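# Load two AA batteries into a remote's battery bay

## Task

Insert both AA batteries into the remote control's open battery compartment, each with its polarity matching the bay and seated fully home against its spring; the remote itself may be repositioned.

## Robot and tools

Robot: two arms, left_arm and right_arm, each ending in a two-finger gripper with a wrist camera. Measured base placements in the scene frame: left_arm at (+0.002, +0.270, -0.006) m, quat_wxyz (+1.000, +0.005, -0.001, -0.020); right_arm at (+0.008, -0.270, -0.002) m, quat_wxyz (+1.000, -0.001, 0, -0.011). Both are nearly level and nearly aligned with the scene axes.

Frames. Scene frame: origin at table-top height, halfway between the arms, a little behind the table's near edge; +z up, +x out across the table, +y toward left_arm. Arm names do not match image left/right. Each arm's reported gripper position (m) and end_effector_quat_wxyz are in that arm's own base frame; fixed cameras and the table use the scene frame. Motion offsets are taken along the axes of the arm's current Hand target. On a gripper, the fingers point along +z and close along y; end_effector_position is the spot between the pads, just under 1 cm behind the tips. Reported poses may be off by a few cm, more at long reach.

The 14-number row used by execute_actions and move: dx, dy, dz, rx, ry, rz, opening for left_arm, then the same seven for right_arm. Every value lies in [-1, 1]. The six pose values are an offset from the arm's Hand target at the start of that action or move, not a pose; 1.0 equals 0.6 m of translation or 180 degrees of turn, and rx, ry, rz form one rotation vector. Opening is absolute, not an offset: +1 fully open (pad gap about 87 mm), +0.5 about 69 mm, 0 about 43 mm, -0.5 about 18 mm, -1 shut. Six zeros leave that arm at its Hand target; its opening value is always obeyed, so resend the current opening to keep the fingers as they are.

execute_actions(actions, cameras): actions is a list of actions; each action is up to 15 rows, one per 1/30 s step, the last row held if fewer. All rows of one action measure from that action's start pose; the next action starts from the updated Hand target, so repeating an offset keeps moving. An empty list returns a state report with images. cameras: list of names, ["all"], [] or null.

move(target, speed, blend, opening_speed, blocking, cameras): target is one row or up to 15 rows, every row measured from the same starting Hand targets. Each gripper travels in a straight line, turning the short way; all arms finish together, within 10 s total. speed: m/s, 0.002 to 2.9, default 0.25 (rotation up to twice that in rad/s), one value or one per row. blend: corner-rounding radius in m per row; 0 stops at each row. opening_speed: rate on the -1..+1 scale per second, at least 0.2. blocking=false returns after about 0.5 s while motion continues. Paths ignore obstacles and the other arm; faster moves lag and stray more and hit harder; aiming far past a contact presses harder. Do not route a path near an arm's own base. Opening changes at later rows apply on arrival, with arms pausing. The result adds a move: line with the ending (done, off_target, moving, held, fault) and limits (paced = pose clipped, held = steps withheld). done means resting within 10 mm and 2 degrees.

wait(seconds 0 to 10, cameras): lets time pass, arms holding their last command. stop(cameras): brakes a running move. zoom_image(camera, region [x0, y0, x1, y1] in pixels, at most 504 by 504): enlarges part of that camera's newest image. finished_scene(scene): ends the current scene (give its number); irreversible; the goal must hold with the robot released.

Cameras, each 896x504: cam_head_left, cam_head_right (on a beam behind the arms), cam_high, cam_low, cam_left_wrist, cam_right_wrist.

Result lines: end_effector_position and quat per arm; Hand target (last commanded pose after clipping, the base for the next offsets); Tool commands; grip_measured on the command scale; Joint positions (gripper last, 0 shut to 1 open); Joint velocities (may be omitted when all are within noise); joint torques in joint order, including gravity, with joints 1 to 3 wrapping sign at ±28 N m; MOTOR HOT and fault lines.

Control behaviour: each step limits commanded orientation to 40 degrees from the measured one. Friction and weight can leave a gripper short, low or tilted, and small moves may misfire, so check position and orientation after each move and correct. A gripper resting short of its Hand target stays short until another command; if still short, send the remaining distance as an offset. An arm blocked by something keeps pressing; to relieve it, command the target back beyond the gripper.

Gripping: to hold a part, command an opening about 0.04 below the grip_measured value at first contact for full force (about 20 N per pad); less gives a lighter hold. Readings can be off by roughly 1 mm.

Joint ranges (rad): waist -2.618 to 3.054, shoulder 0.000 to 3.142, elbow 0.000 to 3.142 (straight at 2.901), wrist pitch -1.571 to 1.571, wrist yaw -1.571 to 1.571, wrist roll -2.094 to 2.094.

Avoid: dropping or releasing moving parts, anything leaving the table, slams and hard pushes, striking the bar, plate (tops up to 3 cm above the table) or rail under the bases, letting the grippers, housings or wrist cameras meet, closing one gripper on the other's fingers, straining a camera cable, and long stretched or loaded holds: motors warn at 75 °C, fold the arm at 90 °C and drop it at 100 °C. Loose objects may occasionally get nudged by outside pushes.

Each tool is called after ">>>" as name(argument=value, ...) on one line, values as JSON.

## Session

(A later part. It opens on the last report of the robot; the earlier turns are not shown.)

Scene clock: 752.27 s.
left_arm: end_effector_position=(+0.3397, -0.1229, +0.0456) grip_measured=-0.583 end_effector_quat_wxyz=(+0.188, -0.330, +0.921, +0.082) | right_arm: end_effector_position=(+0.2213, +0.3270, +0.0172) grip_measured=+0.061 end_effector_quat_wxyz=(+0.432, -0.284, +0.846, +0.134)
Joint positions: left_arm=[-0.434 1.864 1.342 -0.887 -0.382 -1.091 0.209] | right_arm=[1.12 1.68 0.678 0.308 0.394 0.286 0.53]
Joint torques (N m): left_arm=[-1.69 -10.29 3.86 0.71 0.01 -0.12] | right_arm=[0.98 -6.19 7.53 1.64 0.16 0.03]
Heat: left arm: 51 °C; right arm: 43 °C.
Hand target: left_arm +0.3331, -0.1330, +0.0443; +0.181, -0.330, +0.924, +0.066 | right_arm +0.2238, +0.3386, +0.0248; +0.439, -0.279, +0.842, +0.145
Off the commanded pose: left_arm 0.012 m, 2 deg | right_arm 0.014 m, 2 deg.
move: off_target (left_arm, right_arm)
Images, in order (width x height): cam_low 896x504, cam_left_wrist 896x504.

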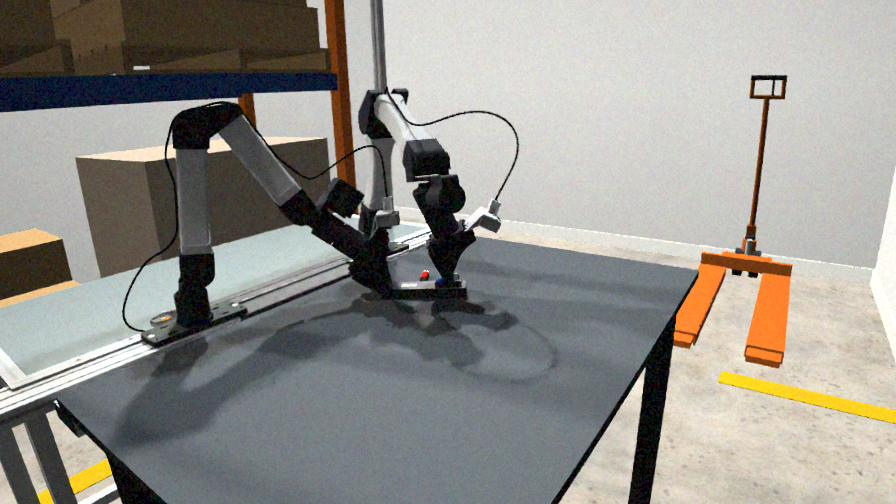

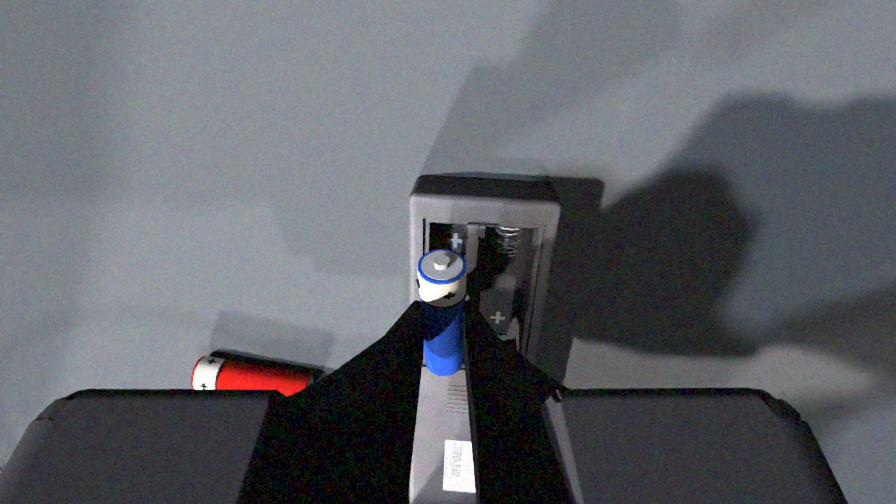

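>>> move(target=[[-0.019,0,-0.046,0,0,0,-0.64,0,0,0,0,0,0,0.01],[-0.04,0,-0.04,0,0,0,-0.64,0,0,0,0,0,0,0.01]], speed=0.08, cameras=["cam_left_wrist","cam_low"])

>>> zoom_image(camera="cam_left_wrist", region=[300, 150, 620, 400])

>>> zoom_image(camera="cam_low", region=[410, 230, 490, 310])

Scene clock: 770.37 s.
left_arm: end_effector_position=(+0.3374, -0.1219, +0.0609) grip_measured=-0.583 end_effector_quat_wxyz=(+0.172, -0.329, +0.925, +0.082) | right_arm: end_effector_position=(+0.2213, +0.3270, +0.0172) grip_measured=+0.061 end_effector_quat_wxyz=(+0.432, -0.284, +0.846, +0.134)
Joint positions: left_arm=[-0.422 1.86 1.404 -0.973 -0.357 -1.08 0.209] | right_arm=[1.12 1.68 0.678 0.308 0.394 0.286 0.53]
Joint torques (N m): left_arm=[0.24 -10.91 8.49 0.45 -0.16 0.05] | right_arm=[1.1 -6.12 7.71 1.65 0.12 0.02]
Heat: left arm: 52 °C; right arm: 43 °C.
Hand target: left_arm +0.3433, -0.1246, +0.0754; +0.181, -0.330, +0.924, +0.066 | right_arm +0.2238, +0.3386, +0.0248; +0.439, -0.279, +0.842, +0.145
Off the commanded pose: left_arm 0.016 m, 2 deg | right_arm 0.014 m, 2 deg.
move: off_target (left_arm, right_arm)
Images, in order (width x height): cam_low 896x504, cam_left_wrist 896x504.

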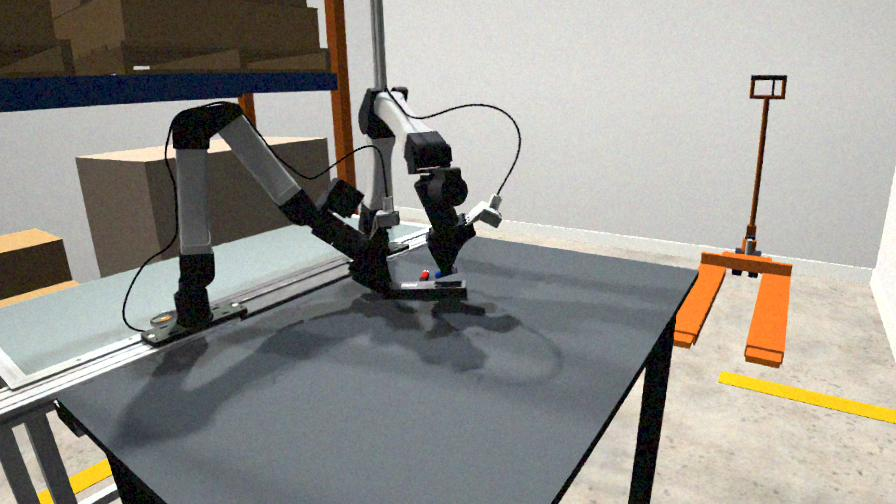

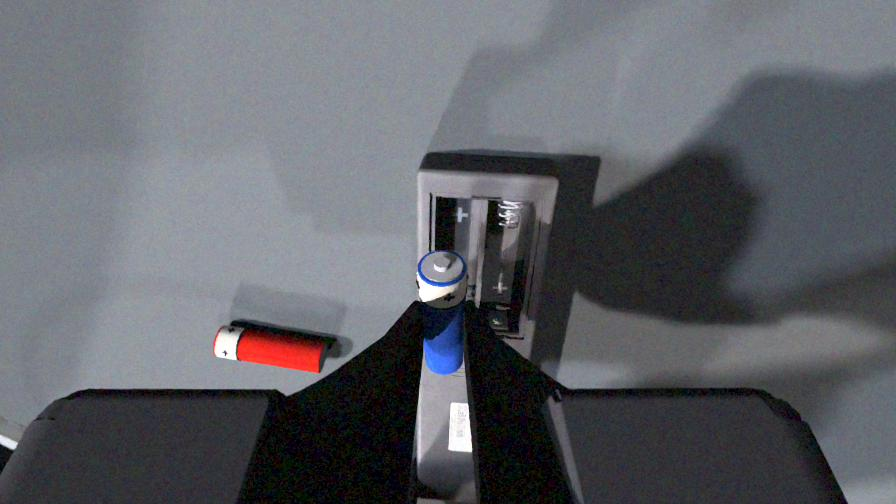

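Scaled by 1.575 from the camera's 896x504 image, which has a finer 1280x720 frame.

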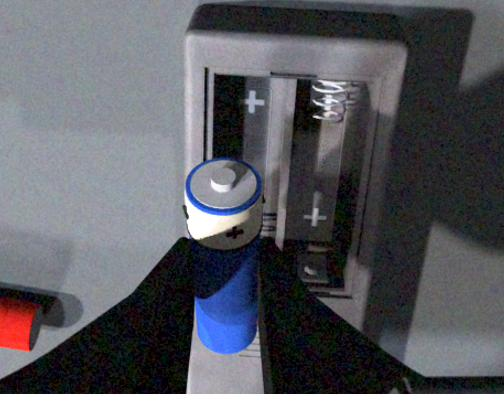

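Scaled by 6.300 from the camera's 896x504 image, which has a finer 1280x720 frame.

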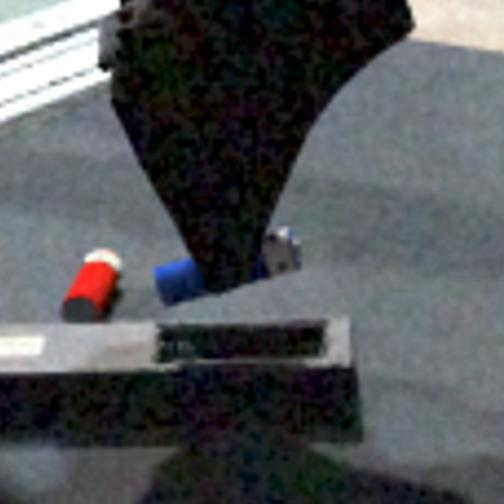

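>>> move(target=[-0.0028,-0.0027,0.019,0.0054,-0.02,0.0128,-0.64,0,0,0,0,0,0,0.01], speed=0.08, cameras=["cam_left_wrist","cam_low"])

>>> zoom_image(camera="cam_left_wrist", region=[300, 150, 620, 400])

>>> zoom_image(camera="cam_low", region=[410, 230, 490, 310])

Scene clock: 797.50 s.
left_arm: end_effector_position=(+0.3450, -0.1222, +0.0566) grip_measured=-0.583 end_effector_quat_wxyz=(+0.191, -0.310, +0.928, +0.079) | right_arm: end_effector_position=(+0.2213, +0.3270, +0.0172) grip_measured=+0.061 end_effector_quat_wxyz=(+0.432, -0.284, +0.846, +0.134)
Joint positions: left_arm=[-0.426 1.86 1.38 -0.91 -0.376 -1.036 0.209] | right_arm=[1.12 1.68 0.678 0.308 0.394 0.286 0.53]
Joint torques (N m): left_arm=[-0.68 -11.78 4.97 0.83 -0.42 0.09] | right_arm=[1.11 -6.16 7.5 1.63 0.16 0.07]
Heat: left arm: 56 °C; right arm: 44 °C.
Hand target: left_arm +0.3489, -0.1221, +0.0656; +0.212, -0.308, +0.925, +0.072 | right_arm +0.2238, +0.3386, +0.0248; +0.439, -0.279, +0.842, +0.145
Off the commanded pose: left_arm 0.010 m, 3 deg | right_arm 0.014 m, 2 deg.
move: off_target (left_arm, right_arm)
Images, in order (width x height): cam_low 896x504, cam_left_wrist 896x504.

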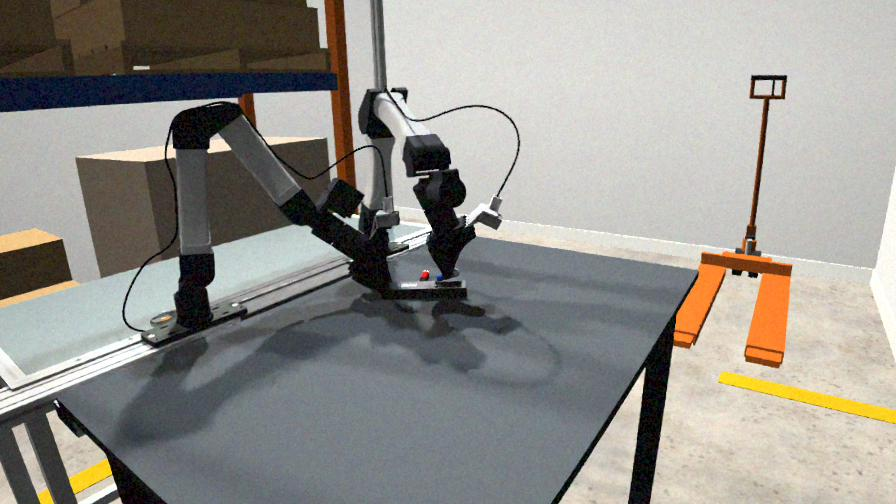

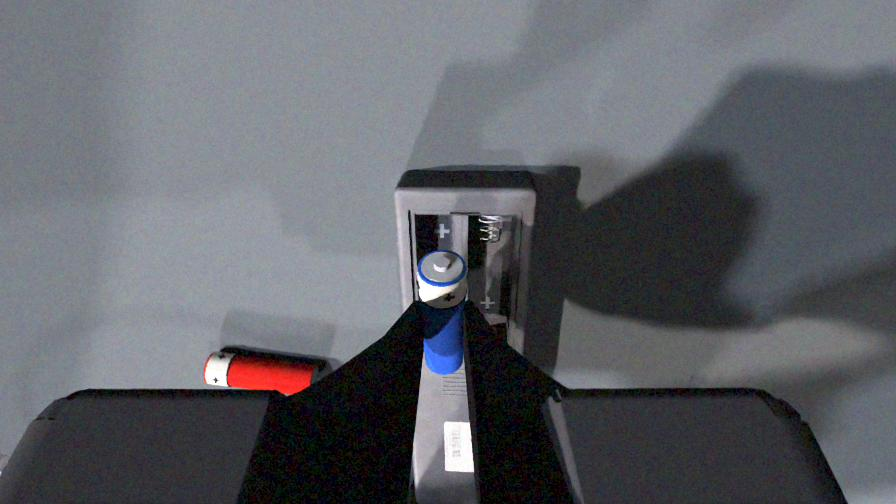

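Scaled by 1.575 from the camera's 896x504 image, which has a finer 1280x720 frame.

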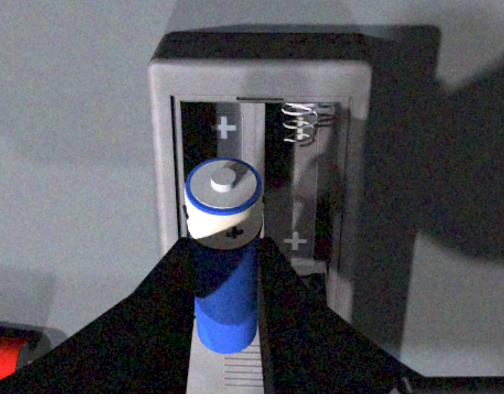

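Scaled by 6.300 from the camera's 896x504 image, which has a finer 1280x720 frame.

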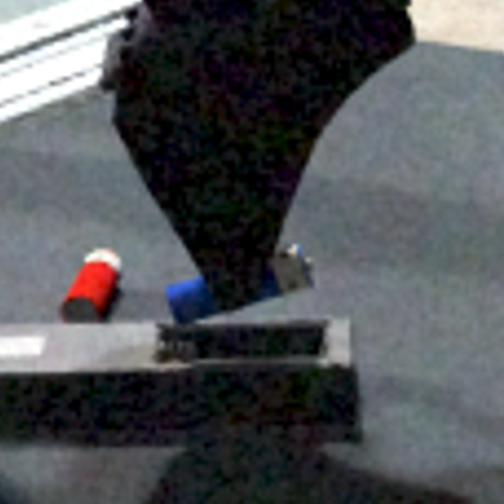

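>>> move(target=[[-0.012,0,0.0058,0,0,0,-0.64,0,0,0,0,0,0,0.01],[0.003,0,0.0368,0,0,0,-0.64,0,0,0,0,0,0,0.01],[0.024,0,0.0267,0,0,0,-0.64,0,0,0,0,0,0,0.01]], speed=0.06, cameras=["cam_left_wrist","cam_low"])

>>> zoom_image(camera="cam_left_wrist", region=[300, 150, 620, 400])

>>> zoom_image(camera="cam_low", region=[410, 230, 490, 310])

Scene clock: 823.97 s.
left_arm: end_effector_position=(+0.3475, -0.1220, +0.0419) grip_measured=-0.583 end_effector_quat_wxyz=(+0.208, -0.308, +0.925, +0.079) | right_arm: end_effector_position=(+0.2213, +0.3270, +0.0172) grip_measured=+0.061 end_effector_quat_wxyz=(+0.432, -0.284, +0.846, +0.134)
Joint positions: left_arm=[-0.434 1.86 1.313 -0.816 -0.401 -1.034 0.209] | right_arm=[1.12 1.68 0.678 0.308 0.394 0.286 0.53]
Joint torques (N m): left_arm=[-1.2 -10.74 4.55 0.71 -0.23 -0.12] | right_arm=[1.03 -6.2 7.61 1.67 0.14 0.05]
Heat: left arm: 59 °C; right arm: 44 °C.
Hand target: left_arm +0.3440, -0.1258, +0.0449; +0.212, -0.308, +0.925, +0.072 | right_arm +0.2238, +0.3386, +0.0248; +0.439, -0.279, +0.842, +0.145
Off the commanded pose: left_arm 0.006 m, 1 deg | right_arm 0.014 m, 2 deg.
move: off_target (right_arm)
Images, in order (width x height): cam_low 896x504, cam_left_wrist 896x504.

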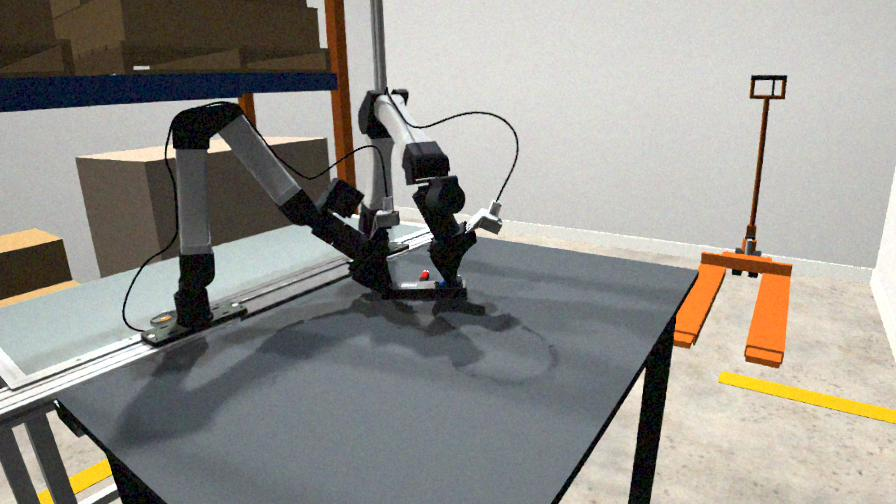

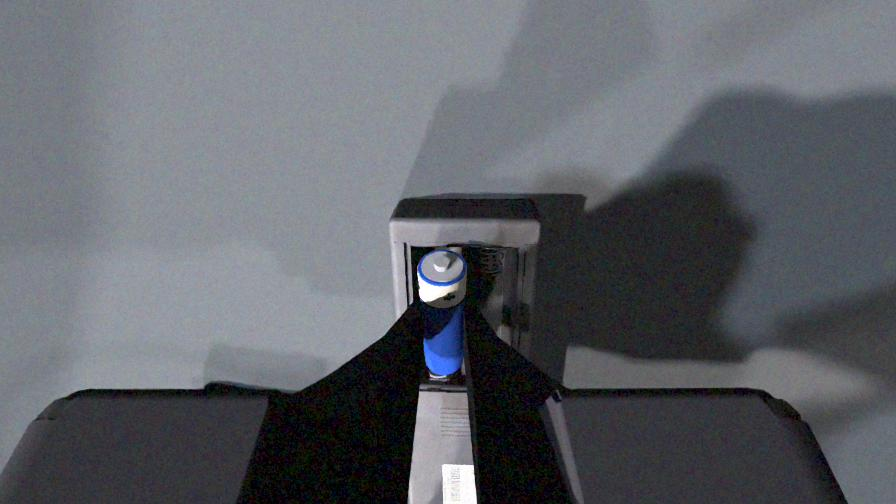

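Scaled by 1.575 from the camera's 896x504 image, which has a finer 1280x720 frame.

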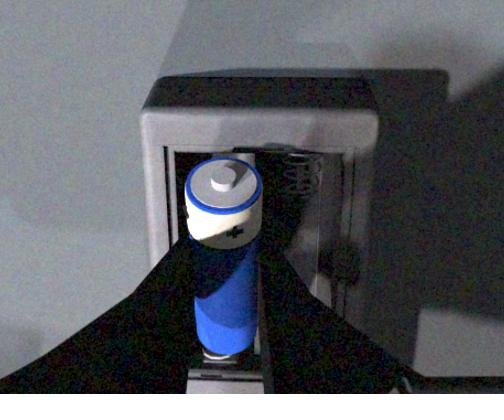

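Scaled by 6.300 from the camera's 896x504 image, which has a finer 1280x720 frame.

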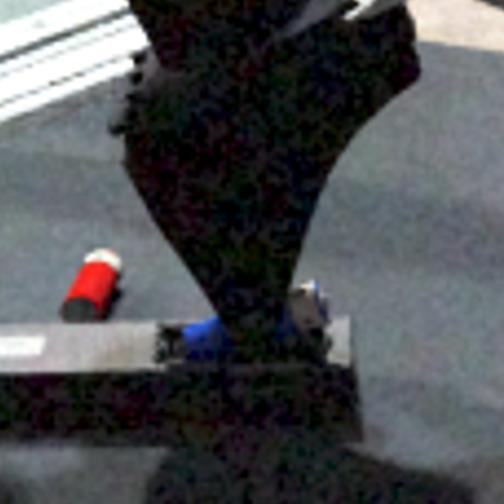

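>>> move(target=[[0.02,0,-0.01,0,0,0,-0.64,0,0,0,0,0,0,0.01],[0.02,0,-0.01,0,0.072,0,-0.64,0,0,0,0,0,0,0.01]], speed=0.06, cameras=["cam_left_wrist","cam_low"])

>>> zoom_image(camera="cam_left_wrist", region=[300, 150, 620, 400])

>>> zoom_image(camera="cam_low", region=[410, 230, 490, 310])

Scene clock: 845.37 s.
left_arm: end_effector_position=(+0.3404, -0.1282, +0.0441) grip_measured=-0.583 end_effector_quat_wxyz=(+0.134, -0.319, +0.937, +0.043) | right_arm: end_effector_position=(+0.2214, +0.3268, +0.0172) grip_measured=+0.061 end_effector_quat_wxyz=(+0.432, -0.283, +0.846, +0.133)
Joint positions: left_arm=[-0.38 1.895 1.388 -0.914 -0.239 -1.018 0.209] | right_arm=[1.12 1.68 0.678 0.308 0.395 0.286 0.53]
Joint torques (N m): left_arm=[-0.2 -8.12 8.08 0.17 0.19 0.02] | right_arm=[1.09 -6.09 7.79 1.63 0.11 0.04]
Heat: left arm: 58 °C; right arm: 44 °C.
Hand target: left_arm +0.3333, -0.1337, +0.0450; +0.106, -0.314, +0.943, +0.037 | right_arm +0.2238, +0.3386, +0.0248; +0.439, -0.279, +0.842, +0.145
Off the commanded pose: left_arm 0.009 m, 3 deg | right_arm 0.014 m, 2 deg.
move: off_target (left_arm, right_arm)
Images, in order (width x height): cam_low 896x504, cam_left_wrist 896x504.

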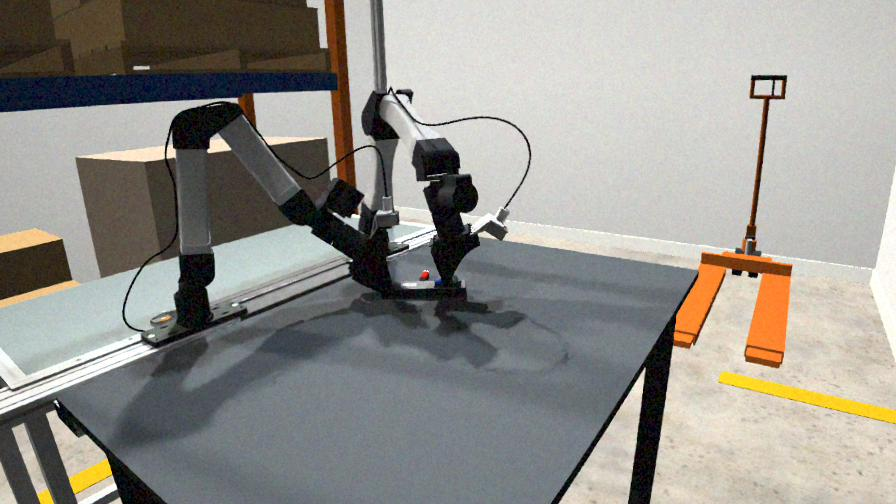

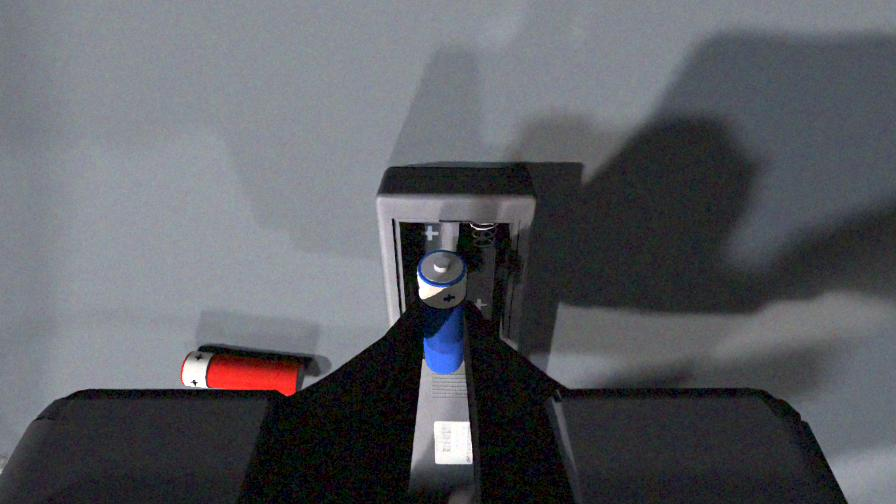

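Scaled by 1.575 from the camera's 896x504 image, which has a finer 1280x720 frame.

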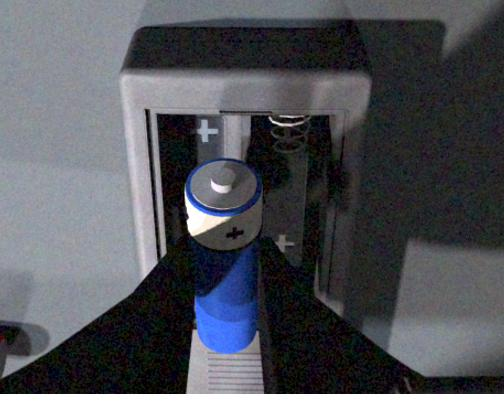

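Scaled by 6.300 from the camera's 896x504 image, which has a finer 1280x720 frame.

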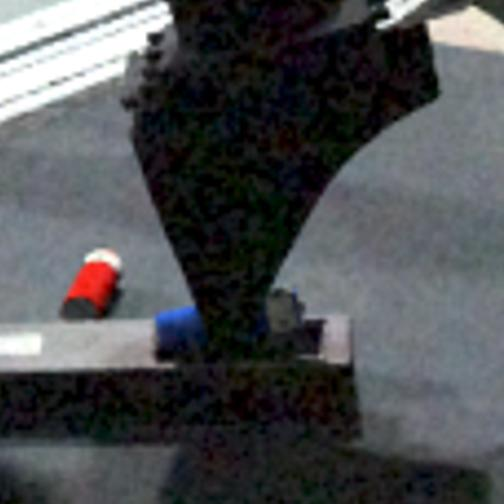

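>>> move(target=[-0.0165,0,0.0045,0,0,0,-0.64,0,0,0,0,0,0,0.01], speed=0.04, cameras=["cam_left_wrist","cam_low"])

>>> zoom_image(camera="cam_left_wrist", region=[300, 150, 620, 400])

>>> zoom_image(camera="cam_low", region=[410, 230, 490, 310])

Scene clock: 860.70 s.
left_arm: end_effector_position=(+0.3423, -0.1263, +0.0432) grip_measured=-0.583 end_effector_quat_wxyz=(+0.120, -0.317, +0.940, +0.039) | right_arm: end_effector_position=(+0.2214, +0.3268, +0.0172) grip_measured=+0.061 end_effector_quat_wxyz=(+0.432, -0.283, +0.846, +0.133)
Joint positions: left_arm=[-0.361 1.914 1.412 -0.931 -0.212 -0.996 0.209] | right_arm=[1.12 1.68 0.678 0.308 0.395 0.286 0.53]
Joint torques (N m): left_arm=[0.23 -8.21 8.2 0.3 0.02 0.09] | right_arm=[1.09 -6.12 7.66 1.66 0.1 0.07]
Heat: left arm: 57 °C; right arm: 44 °C.
Hand target: left_arm +0.3415, -0.1275, +0.0446; +0.106, -0.314, +0.943, +0.037 | right_arm +0.2238, +0.3386, +0.0248; +0.439, -0.279, +0.842, +0.145
Off the commanded pose: left_arm 0.002 m, 2 deg | right_arm 0.014 m, 2 deg.
move: off_target (right_arm)
Images, in order (width x height): cam_low 896x504, cam_left_wrist 896x504.

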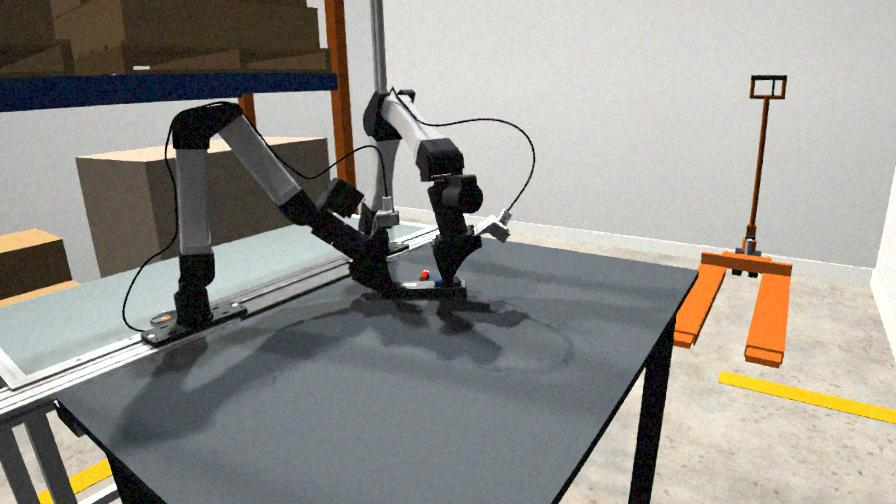

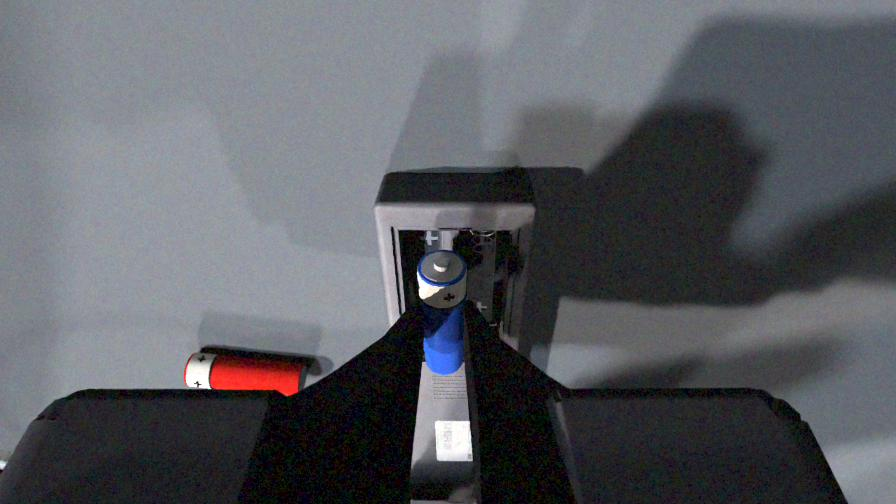

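Scaled by 1.575 from the camera's 896x504 image, which has a finer 1280x720 frame.

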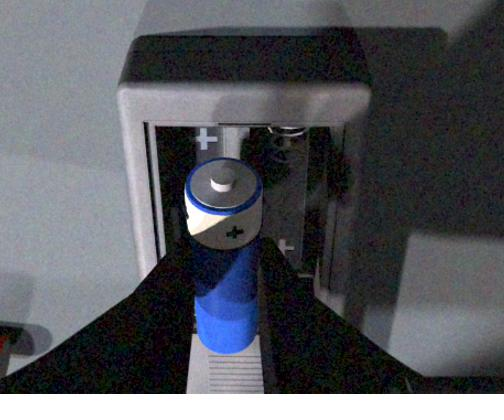

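Scaled by 6.300 from the camera's 896x504 image, which has a finer 1280x720 frame.

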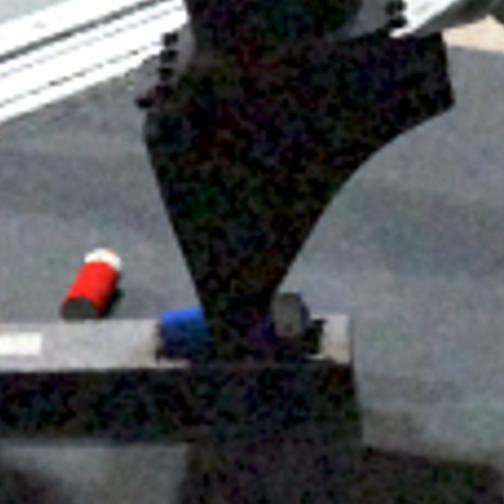

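>>> move(target=[-0.008,0,0.004,0,0.035,0,-0.64,0,0,0,0,0,0,0.01], speed=0.04, cameras=["cam_left_wrist","cam_low"])

>>> zoom_image(camera="cam_left_wrist", region=[300, 150, 620, 400])

>>> zoom_image(camera="cam_low", region=[410, 230, 490, 310])

Scene clock: 878.80 s.
left_arm: end_effector_position=(+0.3447, -0.1234, +0.0407) grip_measured=-0.583 end_effector_quat_wxyz=(+0.064, -0.317, +0.946, +0.024) | right_arm: end_effector_position=(+0.2214, +0.3268, +0.0172) grip_measured=+0.061 end_effector_quat_wxyz=(+0.432, -0.283, +0.846, +0.133)
Joint positions: left_arm=[-0.306 1.985 1.5 -1.01 -0.113 -0.948 0.209] | right_arm=[1.12 1.68 0.678 0.308 0.395 0.286 0.53]
Joint torques (N m): left_arm=[0.28 -8.84 8.25 0.23 0.04 0.11] | right_arm=[1.02 -6.12 7.57 1.62 0.11 0.07]
Heat: left arm: 54 °C; right arm: 44 °C.
Hand target: left_arm +0.3456, -0.1245, +0.0434; +0.054, -0.316, +0.947, +0.020 | right_arm +0.2238, +0.3386, +0.0248; +0.439, -0.279, +0.842, +0.145
Off the commanded pose: left_arm 0.003 m, 1 deg | right_arm 0.014 m, 2 deg.
move: off_target (right_arm)
Images, in order (width x height): cam_low 896x504, cam_left_wrist 896x504.

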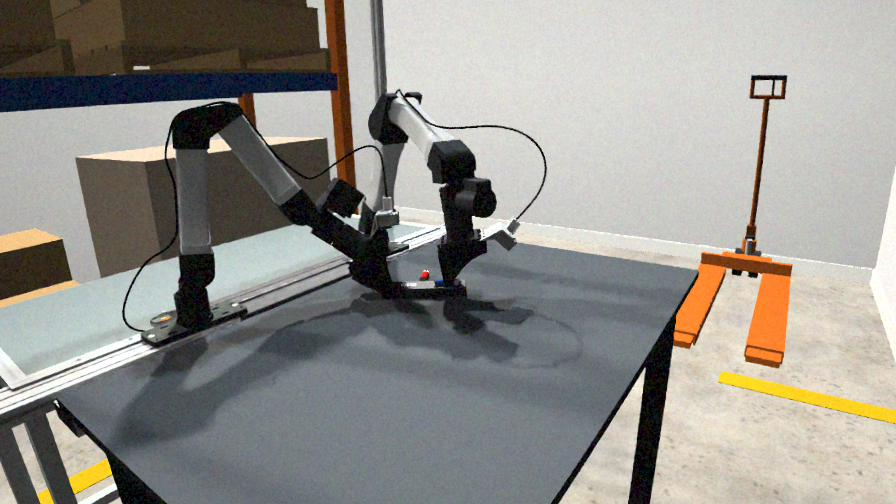

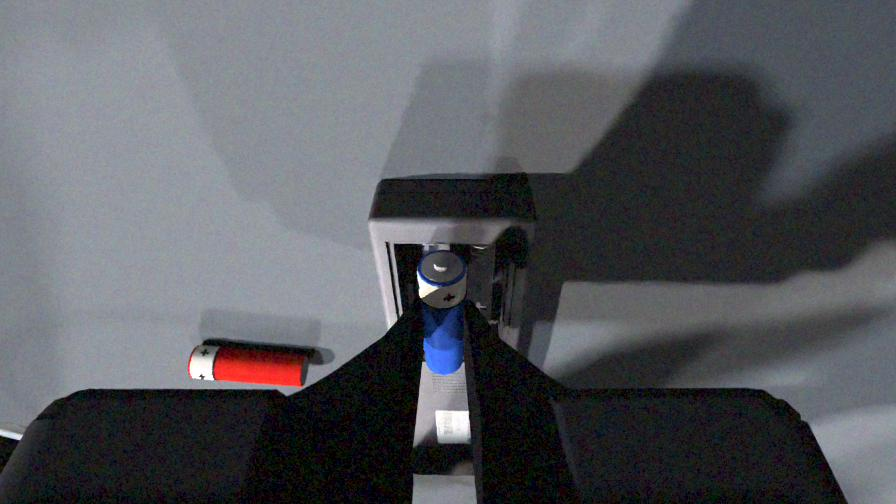

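Scaled by 1.575 from the camera's 896x504 image, which has a finer 1280x720 frame.

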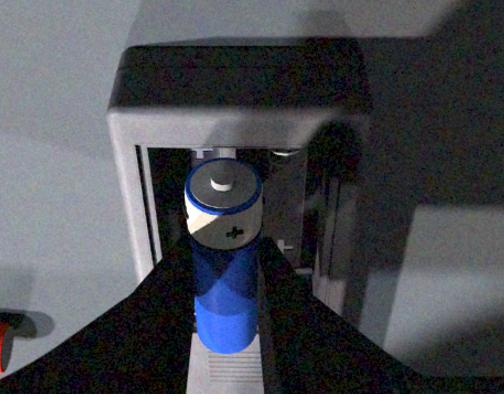

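Scaled by 6.300 from the camera's 896x504 image, which has a finer 1280x720 frame.

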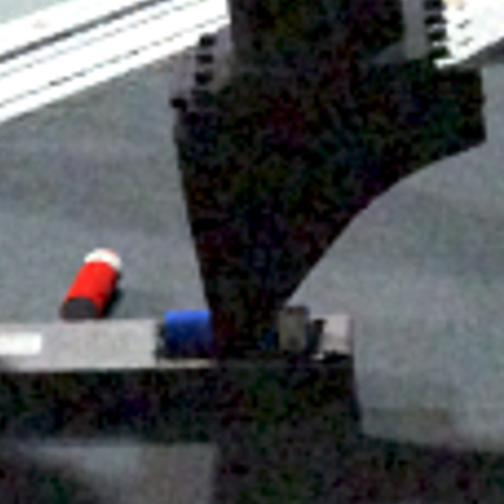

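>>> move(target=[0,0.01,0,0,0,0,-0.64,0,0,0,0,0,0,0.01], speed=0.04, cameras=["cam_left_wrist","cam_low"])

>>> zoom_image(camera="cam_left_wrist", region=[300, 150, 620, 400])

>>> zoom_image(camera="cam_low", region=[410, 230, 490, 310])

Scene clock: 901.10 s.
left_arm: end_effector_position=(+0.3449, -0.1221, +0.0409) grip_measured=-0.583 end_effector_quat_wxyz=(+0.061, -0.316, +0.946, +0.020) | right_arm: end_effector_position=(+0.2214, +0.3268, +0.0172) grip_measured=+0.061 end_effector_quat_wxyz=(+0.432, -0.283, +0.846, +0.133)
Joint positions: left_arm=[-0.299 1.985 1.5 -1.01 -0.105 -0.94 0.209] | right_arm=[1.12 1.68 0.678 0.308 0.395 0.286 0.53]
Joint torques (N m): left_arm=[0.46 -10.37 6 0.31 -0.05 0.09] | right_arm=[1.17 -6.13 7.6 1.65 0.15 0.08]
Heat: left arm: 54 °C; right arm: 44 °C.
Hand target: left_arm +0.3420, -0.1196, +0.0434; +0.054, -0.316, +0.947, +0.020 | right_arm +0.2238, +0.3386, +0.0248; +0.439, -0.279, +0.842, +0.145
Off the commanded pose: left_arm 0.005 m, 1 deg | right_arm 0.014 m, 2 deg.
move: off_target (right_arm)
Images, in order (width x height): cam_low 896x504, cam_left_wrist 896x504.

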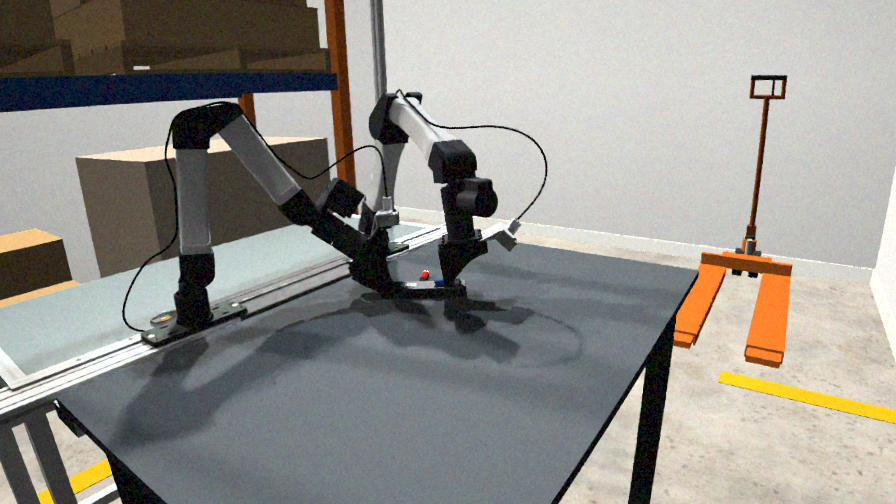

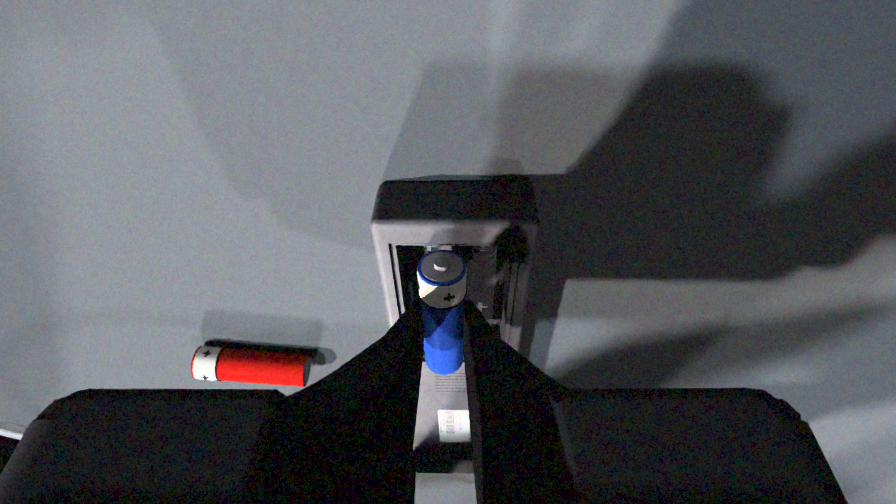

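Scaled by 1.575 from the camera's 896x504 image, which has a finer 1280x720 frame.

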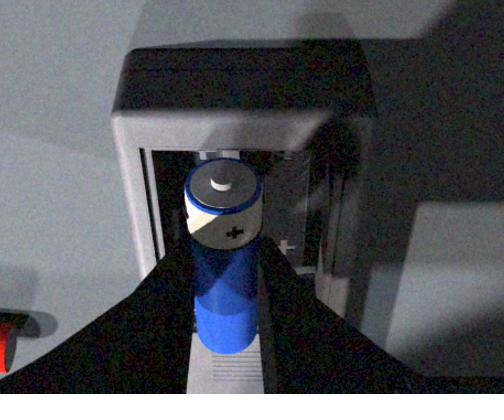

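Scaled by 6.300 from the camera's 896x504 image, which has a finer 1280x720 frame.

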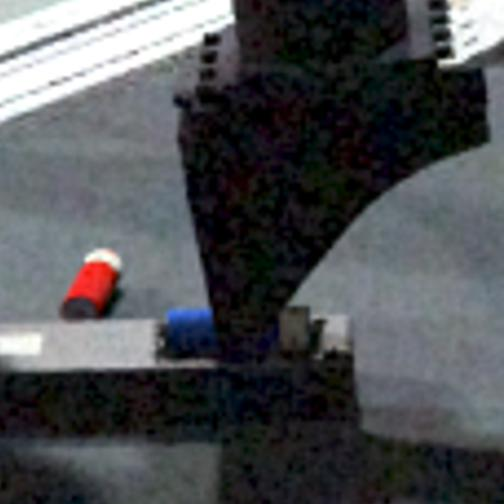

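>>> move(target=[[0,0,-0.013,0,0,0,-0.64,0,0,0,0,0,0,0.01],[0,0.005,-0.013,0,0,0,-0.64,0,0,0,0,0,0,0.01],[0,0.005,-0.003,0,0,0,-0.64,0,0,0,0,0,0,0.01]], speed=0.04, cameras=["cam_left_wrist","cam_low"])

>>> zoom_image(camera="cam_left_wrist", region=[300, 150, 620, 400])

>>> zoom_image(camera="cam_low", region=[410, 230, 490, 310])

Scene clock: 919.77 s.
left_arm: end_effector_position=(+0.3431, -0.1207, +0.0410) grip_measured=-0.583 end_effector_quat_wxyz=(+0.057, -0.317, +0.947, +0.022) | right_arm: end_effector_position=(+0.2214, +0.3268, +0.0172) grip_measured=+0.061 end_effector_quat_wxyz=(+0.432, -0.283, +0.846, +0.133)
Joint positions: left_arm=[-0.296 1.985 1.5 -1.018 -0.102 -0.938 0.209] | right_arm=[1.12 1.68 0.678 0.308 0.395 0.286 0.53]
Joint torques (N m): left_arm=[0.54 -11.36 5.23 0.35 -0.06 0.11] | right_arm=[0.9 -6.01 7.76 1.64 0.13 0.08]
Heat: left arm: 57 °C; right arm: 44 °C.
Hand target: left_arm +0.3401, -0.1174, +0.0452; +0.054, -0.316, +0.947, +0.020 | right_arm +0.2238, +0.3386, +0.0248; +0.439, -0.279, +0.842, +0.145
Off the commanded pose: left_arm 0.006 m, 0 deg | right_arm 0.014 m, 2 deg.
move: off_target (right_arm)
Images, in order (width x height): cam_low 896x504, cam_left_wrist 896x504.

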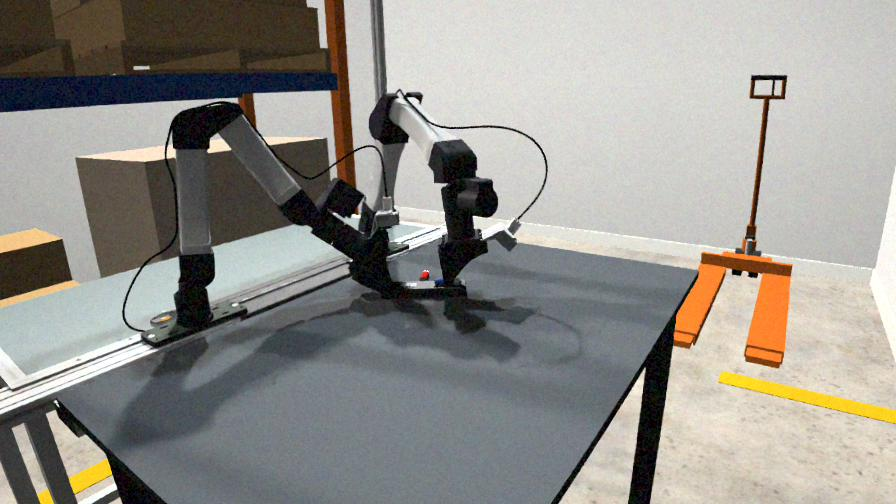

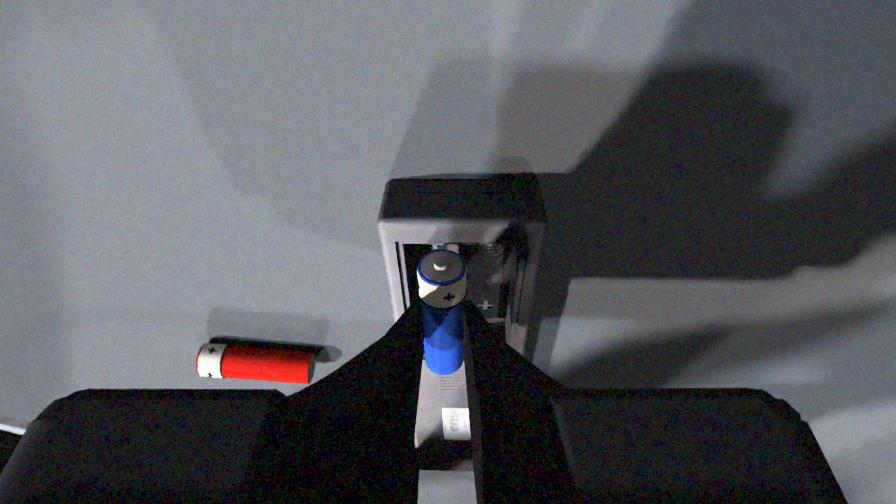

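Scaled by 1.575 from the camera's 896x504 image, which has a finer 1280x720 frame.

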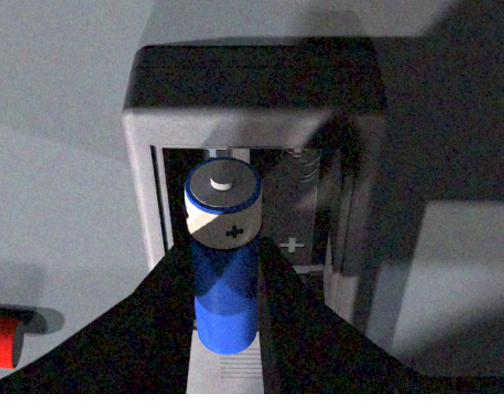

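Scaled by 6.300 from the camera's 896x504 image, which has a finer 1280x720 frame.

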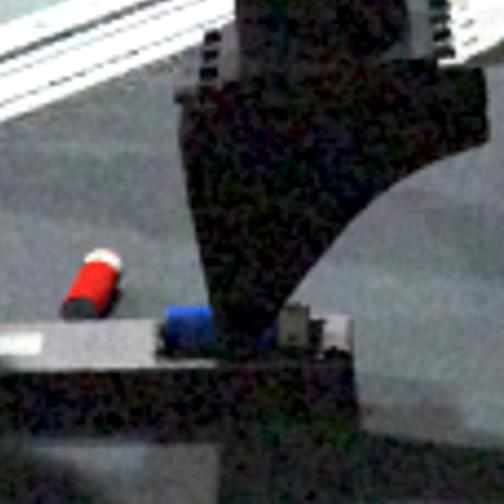

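>>> move(target=[[0,0.004,-0.02,0,0,0,-0.64,0,0,0,0,0,0,0.01],[0,0.014,-0.02,0,0,0,-0.64,0,0,0,0,0,0,0.01],[0,0.01,-0.003,0,0,0,-0.64,0,0,0,0,0,0,0.01]], speed=0.04, cameras=["cam_left_wrist","cam_low"])

>>> zoom_image(camera="cam_left_wrist", region=[300, 150, 620, 400])

>>> zoom_image(camera="cam_low", region=[410, 230, 490, 310])

Scene clock: 932.13 s.
left_arm: end_effector_position=(+0.3368, -0.1142, +0.0428) grip_measured=-0.583 end_effector_quat_wxyz=(+0.047, -0.316, +0.947, +0.028) | right_arm: end_effector_position=(+0.2209, +0.3275, +0.0173) grip_measured=+0.061 end_effector_quat_wxyz=(+0.432, -0.284, +0.845, +0.135)
Joint positions: left_arm=[-0.283 1.975 1.492 -1.041 -0.1 -0.924 0.209] | right_arm=[1.12 1.68 0.679 0.308 0.392 0.286 0.53]
Joint torques (N m): left_arm=[0.25 -12.1 4.01 0.54 -0.08 0.07] | right_arm=[1.18 -5.97 7.56 1.65 0.15 0.06]
Heat: left arm: 58 °C; right arm: 44 °C.
Hand target: left_arm +0.3364, -0.1127, +0.0471; +0.054, -0.316, +0.947, +0.020 | right_arm +0.2238, +0.3385, +0.0247; +0.439, -0.279, +0.842, +0.145
Off the commanded pose: left_arm 0.004 m, 1 deg | right_arm 0.014 m, 2 deg.
move: off_target (right_arm)
Images, in order (width x height): cam_low 896x504, cam_left_wrist 896x504.

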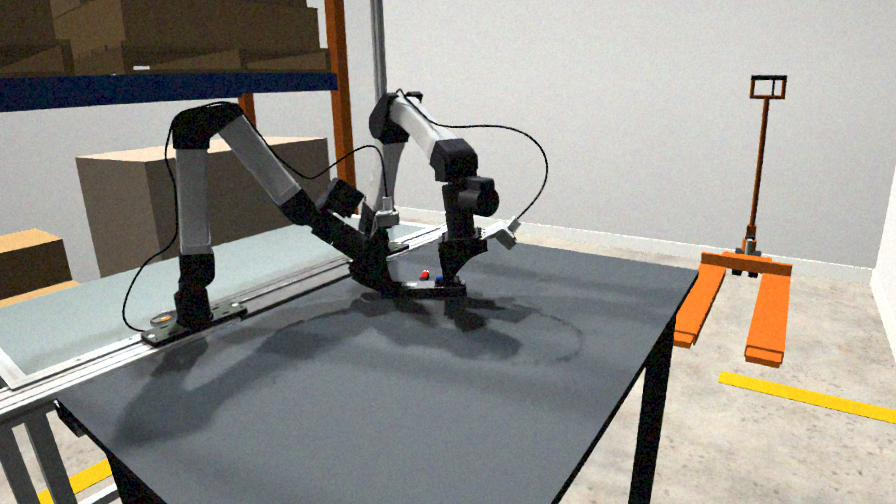

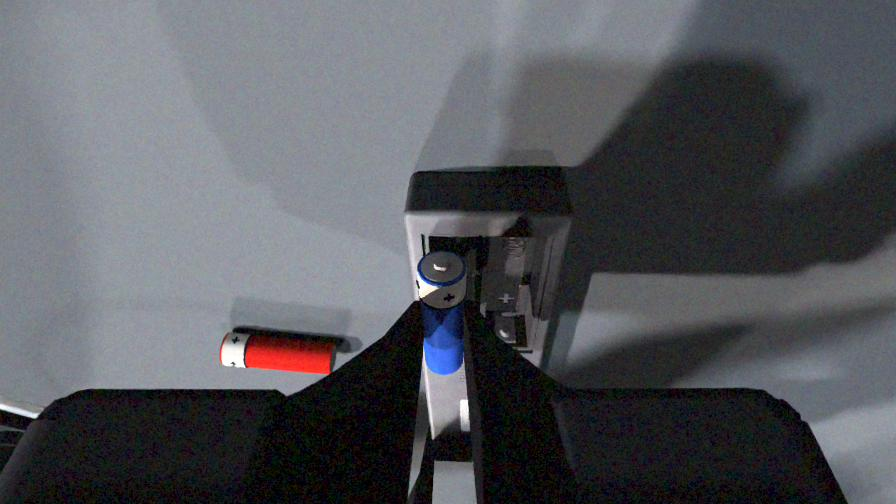

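Scaled by 1.575 from the camera's 896x504 image, which has a finer 1280x720 frame.

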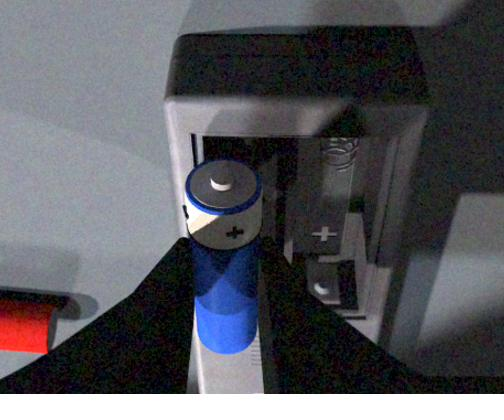

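Scaled by 6.300 from the camera's 896x504 image, which has a finer 1280x720 frame.

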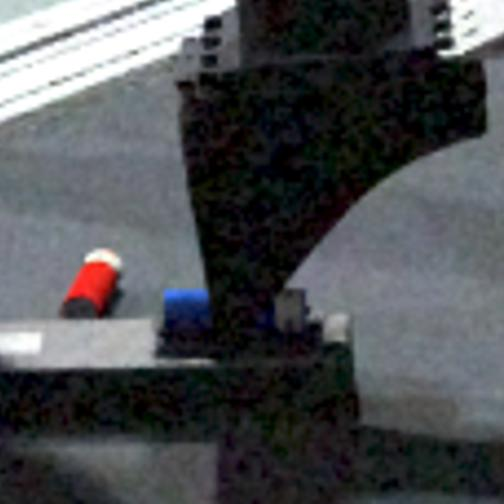

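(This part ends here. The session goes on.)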